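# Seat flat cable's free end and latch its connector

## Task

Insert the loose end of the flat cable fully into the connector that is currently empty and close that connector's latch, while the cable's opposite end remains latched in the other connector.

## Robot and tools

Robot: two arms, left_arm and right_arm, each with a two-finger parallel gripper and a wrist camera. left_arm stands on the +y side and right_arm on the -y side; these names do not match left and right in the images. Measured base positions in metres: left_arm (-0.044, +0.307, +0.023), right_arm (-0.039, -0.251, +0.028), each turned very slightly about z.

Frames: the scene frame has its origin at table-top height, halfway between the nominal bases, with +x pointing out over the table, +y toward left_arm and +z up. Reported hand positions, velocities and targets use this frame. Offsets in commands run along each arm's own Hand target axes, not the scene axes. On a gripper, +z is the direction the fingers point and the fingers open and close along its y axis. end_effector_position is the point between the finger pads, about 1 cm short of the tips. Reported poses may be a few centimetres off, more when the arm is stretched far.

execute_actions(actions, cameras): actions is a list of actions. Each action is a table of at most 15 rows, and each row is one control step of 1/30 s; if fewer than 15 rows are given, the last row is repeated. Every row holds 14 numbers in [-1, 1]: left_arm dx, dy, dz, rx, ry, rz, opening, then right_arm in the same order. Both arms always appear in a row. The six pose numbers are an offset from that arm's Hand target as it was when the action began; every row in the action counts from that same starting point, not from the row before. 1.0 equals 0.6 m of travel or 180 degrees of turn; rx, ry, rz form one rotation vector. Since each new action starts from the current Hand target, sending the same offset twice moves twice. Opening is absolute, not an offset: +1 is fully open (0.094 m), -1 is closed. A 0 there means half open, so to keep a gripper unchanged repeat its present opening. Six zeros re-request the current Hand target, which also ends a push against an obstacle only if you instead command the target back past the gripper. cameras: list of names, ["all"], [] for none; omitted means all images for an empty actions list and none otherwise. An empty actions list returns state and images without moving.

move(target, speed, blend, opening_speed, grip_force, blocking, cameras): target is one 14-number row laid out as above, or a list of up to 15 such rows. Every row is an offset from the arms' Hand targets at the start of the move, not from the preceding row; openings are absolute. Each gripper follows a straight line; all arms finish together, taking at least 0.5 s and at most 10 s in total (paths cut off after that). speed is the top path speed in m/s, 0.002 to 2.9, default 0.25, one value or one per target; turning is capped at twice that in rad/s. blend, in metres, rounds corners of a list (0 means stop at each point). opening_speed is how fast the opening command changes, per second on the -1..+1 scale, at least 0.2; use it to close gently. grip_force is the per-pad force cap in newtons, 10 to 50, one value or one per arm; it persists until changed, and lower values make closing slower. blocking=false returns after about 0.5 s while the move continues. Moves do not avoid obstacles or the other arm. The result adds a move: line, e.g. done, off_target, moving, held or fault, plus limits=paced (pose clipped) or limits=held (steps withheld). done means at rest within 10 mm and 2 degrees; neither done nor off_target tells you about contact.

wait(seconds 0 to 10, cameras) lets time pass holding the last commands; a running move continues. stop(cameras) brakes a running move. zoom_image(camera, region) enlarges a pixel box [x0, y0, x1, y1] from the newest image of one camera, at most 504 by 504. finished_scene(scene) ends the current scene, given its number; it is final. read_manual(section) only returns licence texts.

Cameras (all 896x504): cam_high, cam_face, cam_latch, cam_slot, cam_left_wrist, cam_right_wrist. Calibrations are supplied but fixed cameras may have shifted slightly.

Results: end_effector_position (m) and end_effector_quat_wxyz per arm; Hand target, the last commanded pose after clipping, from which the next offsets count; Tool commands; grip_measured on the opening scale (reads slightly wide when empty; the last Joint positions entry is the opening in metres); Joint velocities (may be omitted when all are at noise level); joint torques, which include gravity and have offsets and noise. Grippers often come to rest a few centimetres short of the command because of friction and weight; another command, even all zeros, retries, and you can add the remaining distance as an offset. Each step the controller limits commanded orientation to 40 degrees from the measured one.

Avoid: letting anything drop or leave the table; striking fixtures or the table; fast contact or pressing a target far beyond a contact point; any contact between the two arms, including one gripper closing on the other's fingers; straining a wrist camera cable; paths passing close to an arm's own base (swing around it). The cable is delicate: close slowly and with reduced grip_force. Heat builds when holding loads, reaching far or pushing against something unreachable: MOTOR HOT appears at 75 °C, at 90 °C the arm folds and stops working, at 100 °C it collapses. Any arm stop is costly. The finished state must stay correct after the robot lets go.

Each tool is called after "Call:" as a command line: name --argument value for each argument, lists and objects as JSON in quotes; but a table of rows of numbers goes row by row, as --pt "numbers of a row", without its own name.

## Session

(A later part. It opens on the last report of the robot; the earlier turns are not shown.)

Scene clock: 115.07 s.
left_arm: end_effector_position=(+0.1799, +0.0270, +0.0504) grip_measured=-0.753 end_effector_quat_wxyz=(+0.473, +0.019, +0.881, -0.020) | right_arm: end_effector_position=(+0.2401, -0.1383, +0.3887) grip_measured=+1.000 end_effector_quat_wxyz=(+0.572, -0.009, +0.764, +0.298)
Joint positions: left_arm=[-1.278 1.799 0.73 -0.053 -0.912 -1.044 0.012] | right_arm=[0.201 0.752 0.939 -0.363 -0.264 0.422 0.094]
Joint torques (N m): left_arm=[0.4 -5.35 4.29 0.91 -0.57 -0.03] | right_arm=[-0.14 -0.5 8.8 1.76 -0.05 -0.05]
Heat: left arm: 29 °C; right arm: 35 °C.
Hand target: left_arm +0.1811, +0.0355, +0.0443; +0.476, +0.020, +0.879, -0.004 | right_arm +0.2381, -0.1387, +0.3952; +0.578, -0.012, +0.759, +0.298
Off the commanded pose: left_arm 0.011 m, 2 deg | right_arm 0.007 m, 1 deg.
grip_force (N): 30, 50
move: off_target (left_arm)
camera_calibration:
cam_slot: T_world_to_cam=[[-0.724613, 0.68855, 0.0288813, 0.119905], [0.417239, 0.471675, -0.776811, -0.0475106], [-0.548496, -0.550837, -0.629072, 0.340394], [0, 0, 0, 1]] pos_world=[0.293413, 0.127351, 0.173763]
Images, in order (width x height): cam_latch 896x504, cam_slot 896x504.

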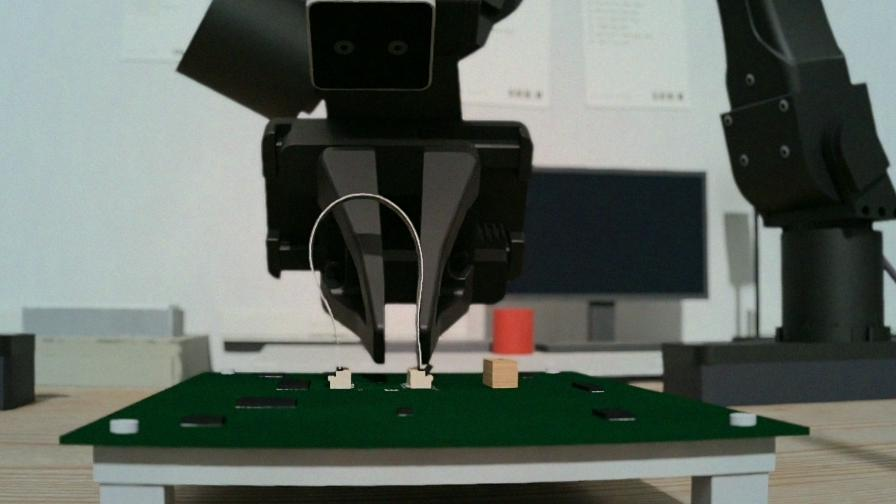

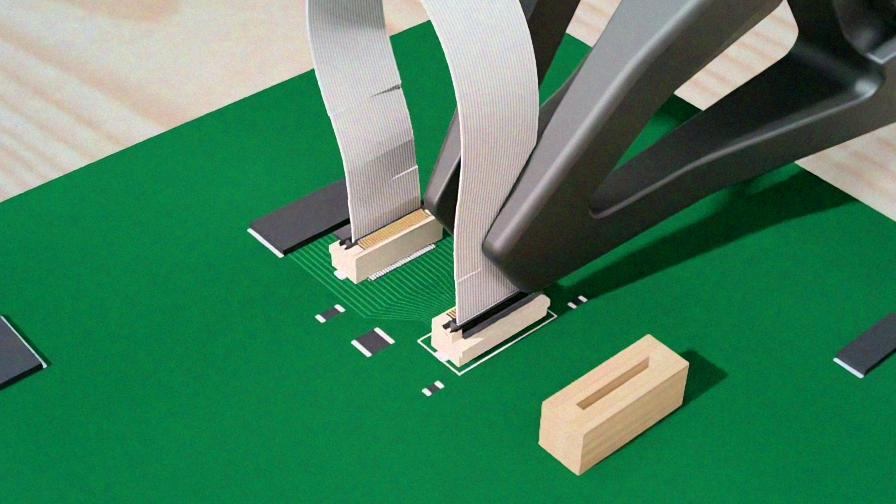

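Call:
move --target '[0.0014,0.003,0.0009,0,0,0,-0.65,0,0,0,0,0,0,1]' --speed 0.01 --opening_speed 0.25 --cameras '["cam_latch","cam_slot"]'

Call:
zoom_image --camera "cam_latch" --region '[380, 320, 460, 400]'

Call:
zoom_image --camera "cam_slot" --region '[425, 230, 565, 370]'

Scene clock: 116.77 s.
left_arm: end_effector_position=(+0.1799, +0.0254, +0.0501) grip_measured=-0.653 end_effector_quat_wxyz=(+0.473, +0.016, +0.880, -0.027) | right_arm: end_effector_position=(+0.2401, -0.1383, +0.3887) grip_measured=+1.000 end_effector_quat_wxyz=(+0.572, -0.009, +0.764, +0.298)
Joint positions: left_arm=[-1.278 1.799 0.725 -0.035 -0.908 -1.044 0.016] | right_arm=[0.201 0.752 0.939 -0.363 -0.264 0.422 0.094]
Joint torques (N m): left_arm=[0.49 -5.53 3.97 0.83 -0.6 0.01] | right_arm=[-0.16 -0.43 8.8 1.75 -0.07 -0.04]
Heat: left arm: 29 °C; right arm: 35 °C.
Hand target: left_arm +0.1812, +0.0372, +0.0434; +0.476, +0.020, +0.879, -0.004 | right_arm +0.2381, -0.1387, +0.3952; +0.578, -0.012, +0.759, +0.298
Off the commanded pose: left_arm 0.014 m, 3 deg | right_arm 0.007 m, 1 deg.
grip_force (N): 30, 50
move: off_target (left_arm)
camera_calibration:
cam_slot: T_world_to_cam=[[-0.724613, 0.68855, 0.0288813, 0.119905], [0.417239, 0.471675, -0.776811, -0.0475106], [-0.548496, -0.550837, -0.629072, 0.340394], [0, 0, 0, 1]] pos_world=[0.293413, 0.127351, 0.173763]
Images, in order (width x height): cam_latch 896x504, cam_slot 896x504.

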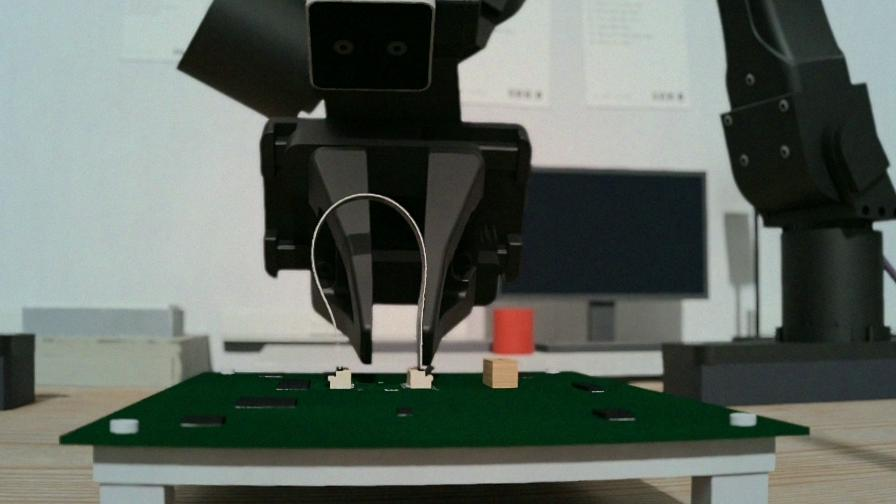

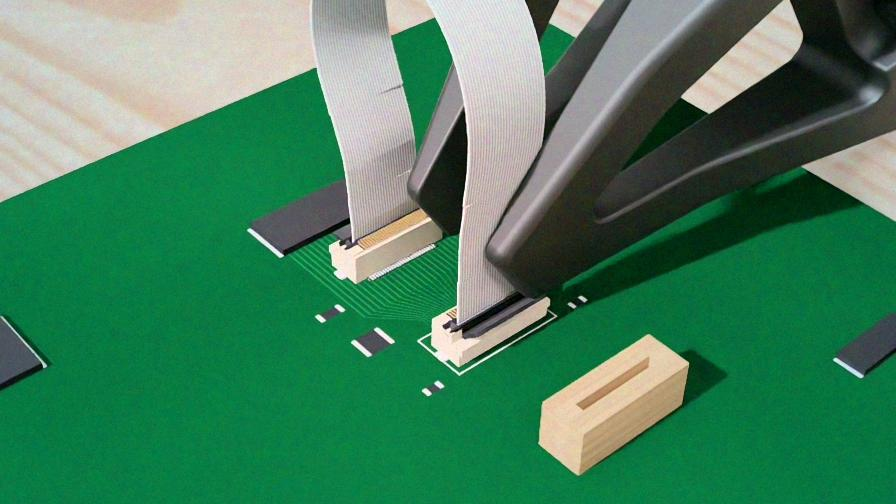

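Scaled by 6.300 from the camera's 896x504 image, which has a finer 1280x720 frame.

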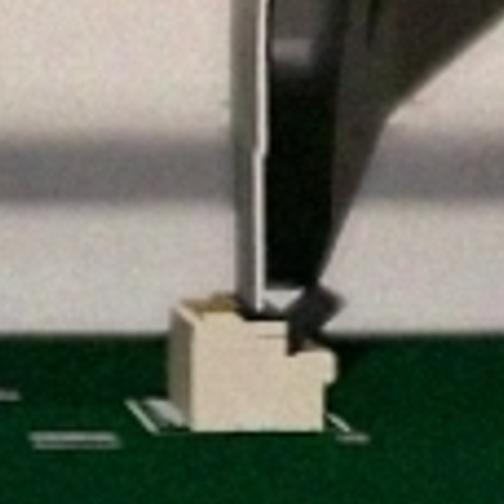

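Scaled by 3.600 from the camera's 896x504 image, which has a finer 1280x720 frame.

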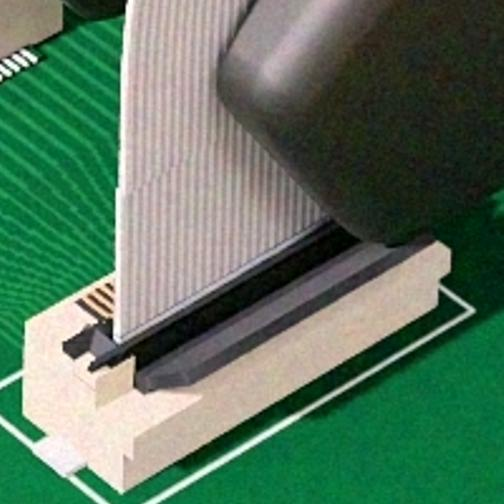

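Call:
move --target '[0.0027,0.0075,0.002,0,0,0,-0.62,0,0,0,0,0,0,1]' --speed 0.015 --opening_speed 0.25 --cameras '["cam_latch","cam_slot"]'

Call:
zoom_image --camera "cam_latch" --region '[380, 320, 460, 400]'

Call:
zoom_image --camera "cam_slot" --region '[425, 230, 565, 370]'

Scene clock: 118.57 s.
left_arm: end_effector_position=(+0.1799, +0.0346, +0.0443) grip_measured=-0.623 end_effector_quat_wxyz=(+0.472, +0.017, +0.881, -0.018) | right_arm: end_effector_position=(+0.2401, -0.1383, +0.3887) grip_measured=+1.000 end_effector_quat_wxyz=(+0.572, -0.009, +0.764, +0.298)
Joint positions: left_arm=[-1.271 1.799 0.697 -0.02 -0.909 -1.041 0.018] | right_arm=[0.201 0.752 0.939 -0.363 -0.264 0.422 0.094]
Joint torques (N m): left_arm=[0.39 -5.81 4.42 0.91 -0.57 0.08] | right_arm=[-0.1 -0.51 8.8 1.77 -0.07 -0.04]
Heat: left arm: 29 °C; right arm: 35 °C.
Hand target: left_arm +0.1815, +0.0417, +0.0415; +0.476, +0.020, +0.879, -0.004 | right_arm +0.2381, -0.1387, +0.3952; +0.578, -0.012, +0.759, +0.298
Off the commanded pose: left_arm 0.008 m, 2 deg | right_arm 0.007 m, 1 deg.
grip_force (N): 30, 50
move: done
camera_calibration:
cam_slot: T_world_to_cam=[[-0.724613, 0.68855, 0.0288813, 0.119905], [0.417239, 0.471675, -0.776811, -0.0475106], [-0.548496, -0.550837, -0.629072, 0.340394], [0, 0, 0, 1]] pos_world=[0.293413, 0.127351, 0.173763]
Images, in order (width x height): cam_latch 896x504, cam_slot 896x504.

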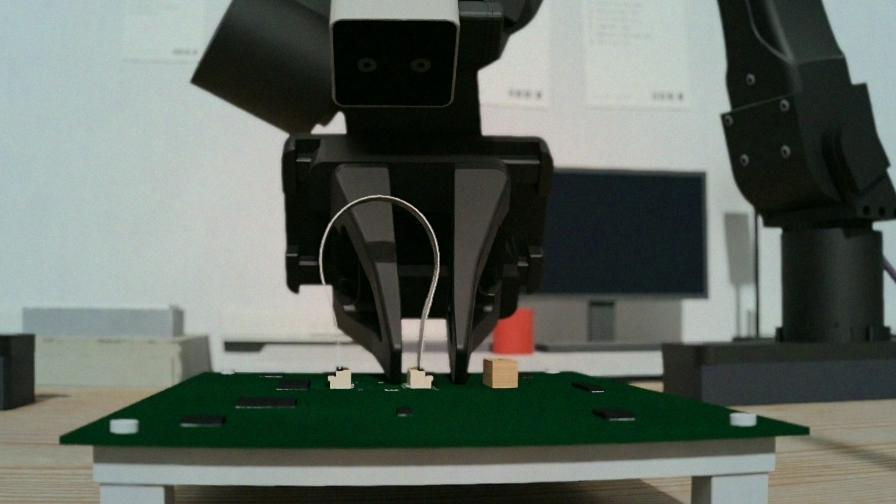

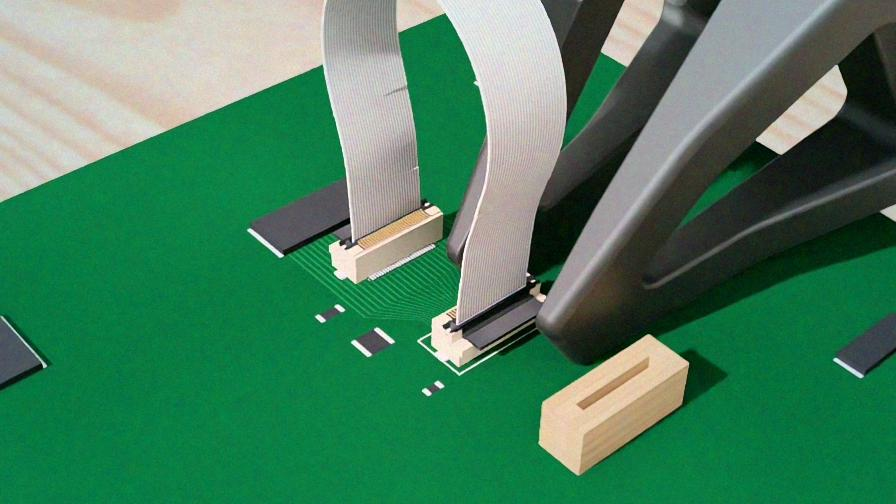

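Scaled by 6.300 from the camera's 896x504 image, which has a finer 1280x720 frame.

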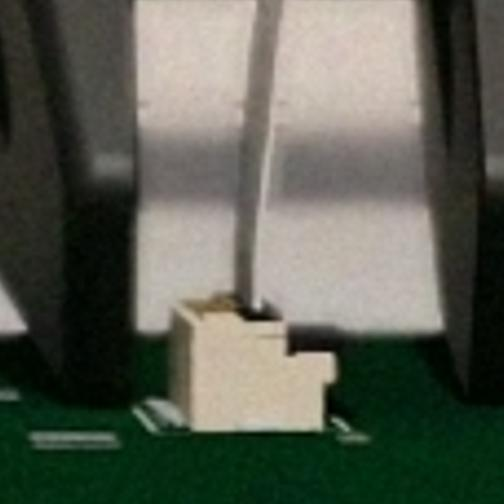

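Scaled by 3.600 from the camera's 896x504 image, which has a finer 1280x720 frame.

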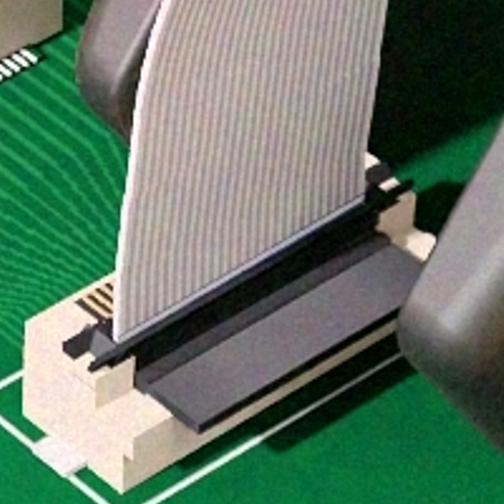

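Call:
zoom_image --camera "cam_slot" --region '[445, 265, 545, 350]'

Scaled by 5.040 from the camera's 896x504 image, which has a finer 1280x720 frame.

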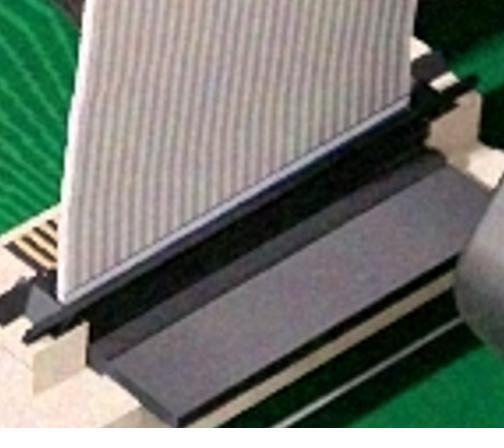

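Call:
move --pt "0 0 0 0 0 0 -0.55 0 0 0 0 0 0 1" --pt "-0.0258 -0.0005 -0.0168 0 0 0 -0.55 0 0 0 0 0 0 1" --speed 0.05 --opening_speed 0.4 --cameras '["cam_latch","cam_slot"]'

Scene clock: 122.93 s.
left_arm: end_effector_position=(+0.1778, +0.0386, +0.0471) grip_measured=-0.552 end_effector_quat_wxyz=(+0.466, +0.024, +0.884, -0.011) | right_arm: end_effector_position=(+0.2401, -0.1383, +0.3887) grip_measured=+1.000 end_effector_quat_wxyz=(+0.572, -0.009, +0.764, +0.298)
Joint positions: left_arm=[-1.271 1.774 0.697 -0.065 -0.9 -1.04 0.021] | right_arm=[0.201 0.752 0.939 -0.363 -0.264 0.422 0.094]
Joint torques (N m): left_arm=[0.36 -8.62 6.82 0.46 -0.66 0.05] | right_arm=[-0.13 -0.47 8.81 1.77 -0.06 -0.04]
Heat: left arm: 29 °C; right arm: 35 °C.
Hand target: left_arm +0.1815, +0.0412, +0.0599; +0.476, +0.020, +0.879, -0.004 | right_arm +0.2381, -0.1387, +0.3952; +0.578, -0.012, +0.759, +0.298
Off the commanded pose: left_arm 0.014 m, 2 deg | right_arm 0.007 m, 1 deg.
grip_force (N): 30, 50
move: off_target (left_arm)
camera_calibration:
cam_slot: T_world_to_cam=[[-0.724613, 0.68855, 0.0288813, 0.119905], [0.417239, 0.471675, -0.776811, -0.0475106], [-0.548496, -0.550837, -0.629072, 0.340394], [0, 0, 0, 1]] pos_world=[0.293413, 0.127351, 0.173763]
Images, in order (width x height): cam_latch 896x504, cam_slot 896x504.

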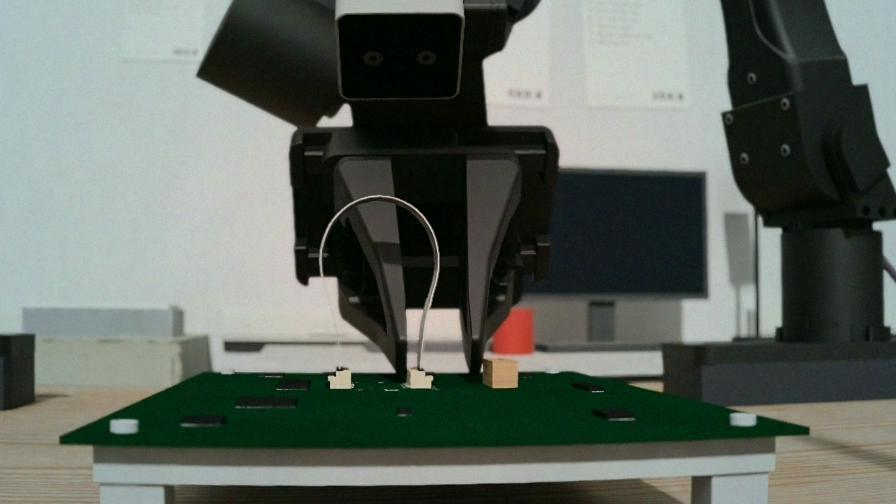

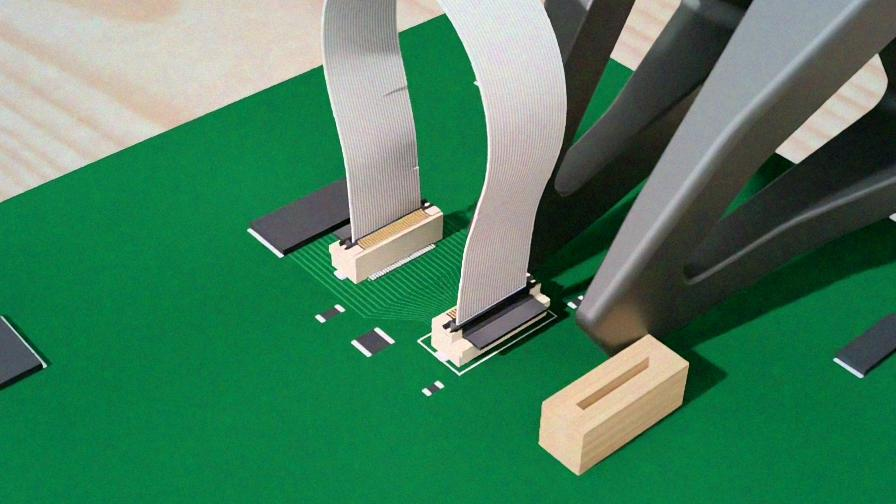

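Call:
move --target '[-0.0018,-0.00295,0,0.00198,-0.00113,-0.00306,-0.55,0,0,0,0,0,0,1]' --speed 0.03 --cameras '["cam_latch"]'

Call:
zoom_image --camera "cam_latch" --region '[320, 280, 520, 400]'

Scene clock: 124.83 s.
left_arm: end_effector_position=(+0.1778, +0.0386, +0.0471) grip_measured=-0.552 end_effector_quat_wxyz=(+0.466, +0.024, +0.884, -0.011) | right_arm: end_effector_position=(+0.2401, -0.1383, +0.3887) grip_measured=+1.000 end_effector_quat_wxyz=(+0.572, -0.009, +0.764, +0.298)
Joint positions: left_arm=[-1.271 1.774 0.697 -0.065 -0.9 -1.04 0.021] | right_arm=[0.201 0.752 0.939 -0.363 -0.264 0.422 0.094]
Joint torques (N m): left_arm=[0.39 -8.58 6.87 0.57 -0.68 0.05] | right_arm=[-0.1 -0.5 8.84 1.74 -0.07 -0.05]
Heat: left arm: 29 °C; right arm: 35 °C.
Hand target: left_arm +0.1820, +0.0394, +0.0608; +0.478, +0.018, +0.878, -0.009 | right_arm +0.2381, -0.1387, +0.3952; +0.578, -0.012, +0.759, +0.298
Off the commanded pose: left_arm 0.014 m, 2 deg | right_arm 0.007 m, 1 deg.
grip_force (N): 30, 50
move: off_target (left_arm)
Images, in order (width x height): cam_latch 896x504.

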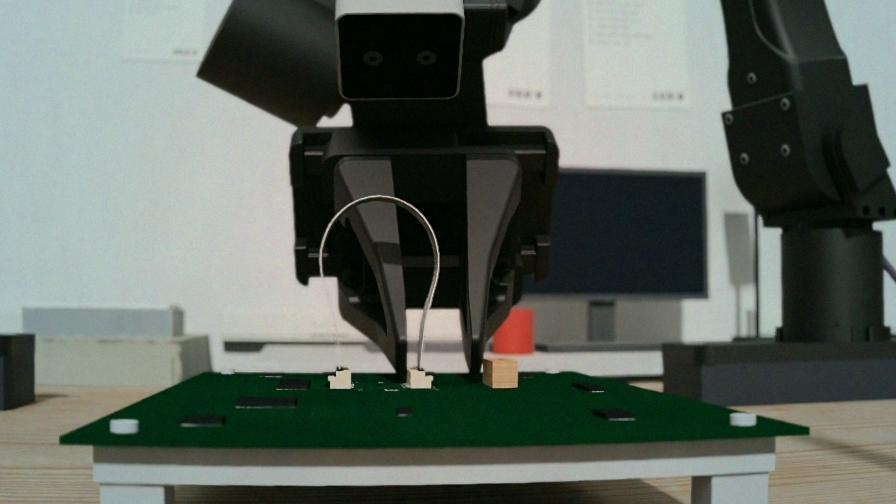

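Scaled by 2.520 from the camera's 896x504 image, which has a finer 1280x720 frame.

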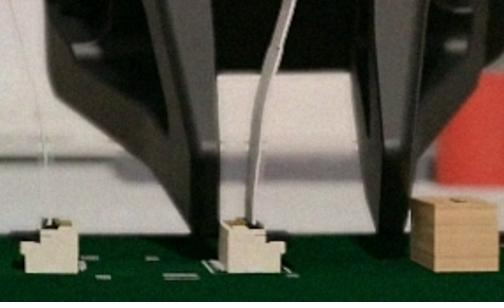

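Call:
move --target '[-0.0112,-0.0003,-0.0073,0,0,0,-0.55,0,0,0,0,0,0,1]' --speed 0.03 --cameras '["cam_latch"]'

Call:
zoom_image --camera "cam_latch" --region '[320, 280, 520, 400]'

Scene clock: 126.57 s.
left_arm: end_effector_position=(+0.1766, +0.0427, +0.0519) grip_measured=-0.552 end_effector_quat_wxyz=(+0.464, +0.027, +0.885, -0.005) | right_arm: end_effector_position=(+0.2401, -0.1383, +0.3887) grip_measured=+1.000 end_effector_quat_wxyz=(+0.572, -0.009, +0.764, +0.298)
Joint positions: left_arm=[-1.271 1.748 0.697 -0.105 -0.9 -1.039 0.021] | right_arm=[0.201 0.752 0.939 -0.363 -0.264 0.422 0.094]
Joint torques (N m): left_arm=[0.36 -8.36 8.21 0.56 -0.67 0.04] | right_arm=[-0.1 -0.5 8.83 1.76 -0.05 -0.05]
Heat: left arm: 29 °C; right arm: 35 °C.
Hand target: left_arm +0.1820, +0.0392, +0.0688; +0.477, +0.018, +0.878, -0.009 | right_arm +0.2381, -0.1387, +0.3952; +0.578, -0.012, +0.759, +0.298
Off the commanded pose: left_arm 0.018 m, 2 deg | right_arm 0.007 m, 1 deg.
grip_force (N): 30, 50
move: off_target (left_arm)
Images, in order (width x height): cam_latch 896x504.

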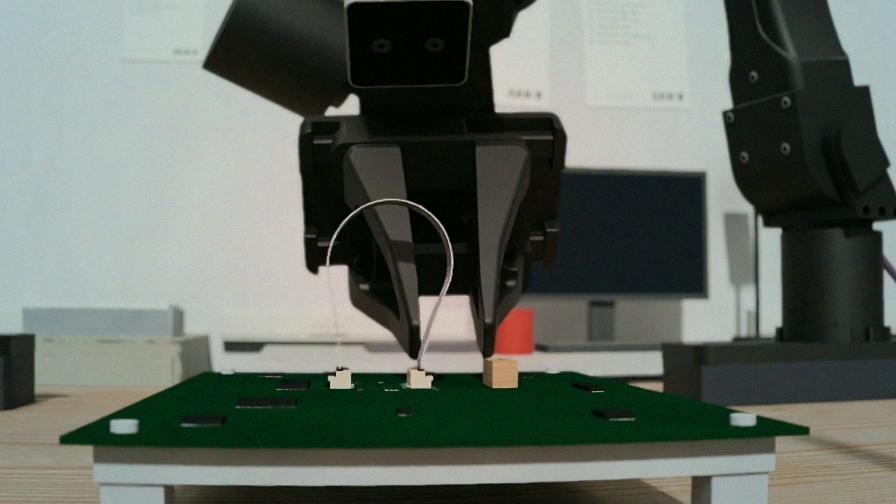

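Scaled by 2.520 from the camera's 896x504 image, which has a finer 1280x720 frame.

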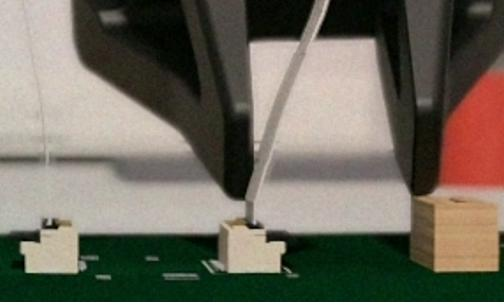

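Call:
move --target '[0.0098,-0.0165,-0.1257,0,0,0,-0.55,0,0,0,0,0,0,1]' --speed 0.05 --cameras '["cam_latch","cam_slot","cam_face"]'

Call:
zoom_image --camera "cam_slot" --region '[445, 265, 545, 350]'

Call:
zoom_image --camera "cam_latch" --region '[320, 310, 460, 400]'

Scene clock: 130.03 s.
left_arm: end_effector_position=(+0.1129, +0.0417, +0.0864) grip_measured=-0.552 end_effector_quat_wxyz=(+0.462, +0.032, +0.886, +0.013) | right_arm: end_effector_position=(+0.2401, -0.1383, +0.3887) grip_measured=+1.000 end_effector_quat_wxyz=(+0.572, -0.009, +0.764, +0.298)
Joint positions: left_arm=[-1.511 1.7 0.853 -0.672 -0.961 -1.443 0.021] | right_arm=[0.201 0.752 0.939 -0.363 -0.264 0.422 0.094]
Joint torques (N m): left_arm=[-0.27 -7.88 9.11 0.12 -0.77 -0.11] | right_arm=[-0.12 -0.44 8.8 1.76 -0.06 -0.04]
Heat: left arm: 29 °C; right arm: 35 °C.
Hand target: left_arm +0.1152, +0.0320, +0.1048; +0.477, +0.018, +0.878, -0.009 | right_arm +0.2381, -0.1387, +0.3952; +0.578, -0.012, +0.759, +0.298
Off the commanded pose: left_arm 0.021 m, 4 deg | right_arm 0.007 m, 1 deg.
grip_force (N): 30, 50
move: off_target (left_arm)
camera_calibration:
cam_slot: T_world_to_cam=[[-0.724613, 0.68855, 0.0288813, 0.119905], [0.417239, 0.471675, -0.776811, -0.0475106], [-0.548496, -0.550837, -0.629072, 0.340394], [0, 0, 0, 1]] pos_world=[0.293413, 0.127351, 0.173763]
Images, in order (width x height): cam_face 896x504, cam_latch 896x504, cam_slot 896x504.

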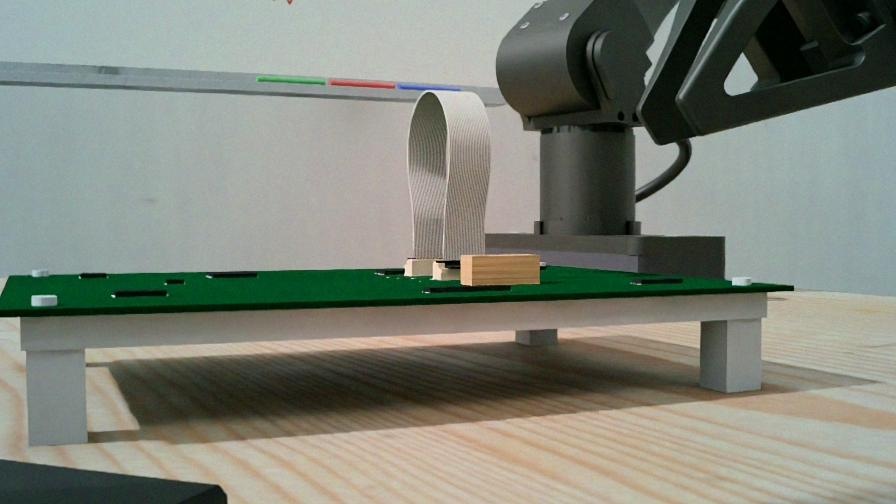

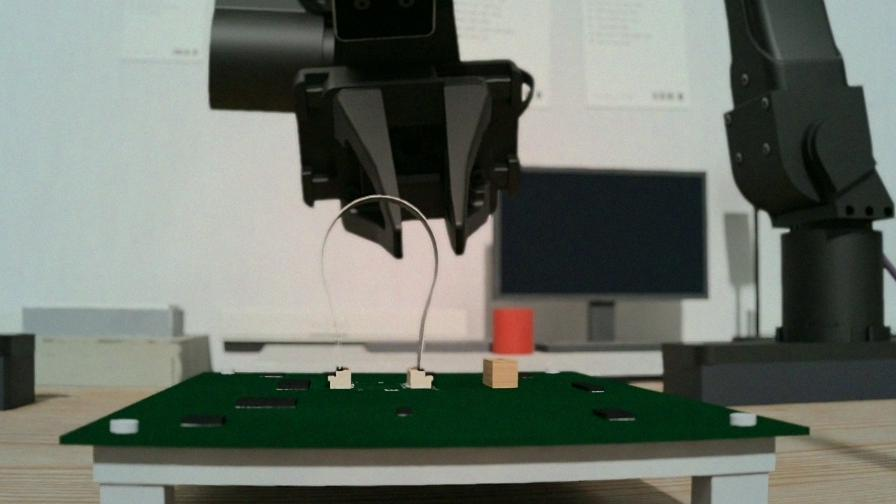

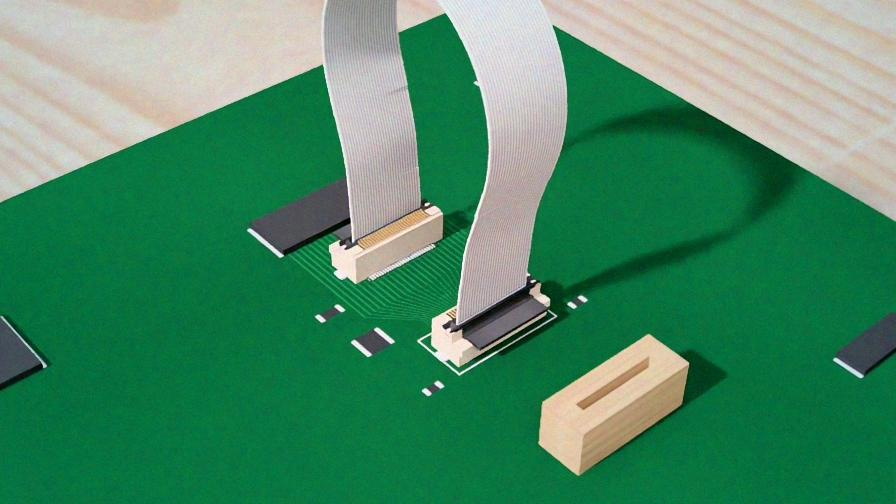

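Scaled by 5.040 from the camera's 896x504 image, which has a finer 1280x720 frame.

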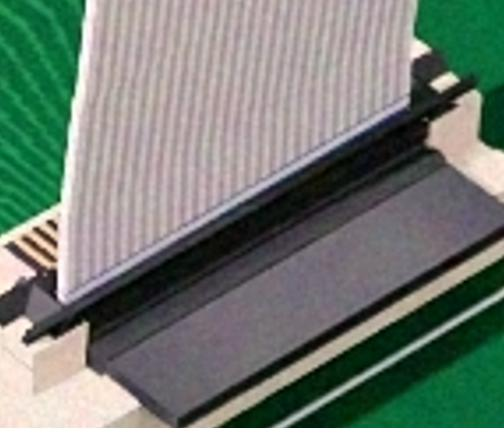

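Scaled by 3.600 from the camera's 896x504 image, which has a finer 1280x720 frame.

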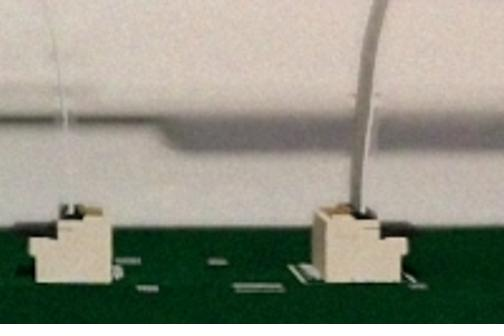

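Call:
finished_scene --scene 2

The scene is finished: the task was done.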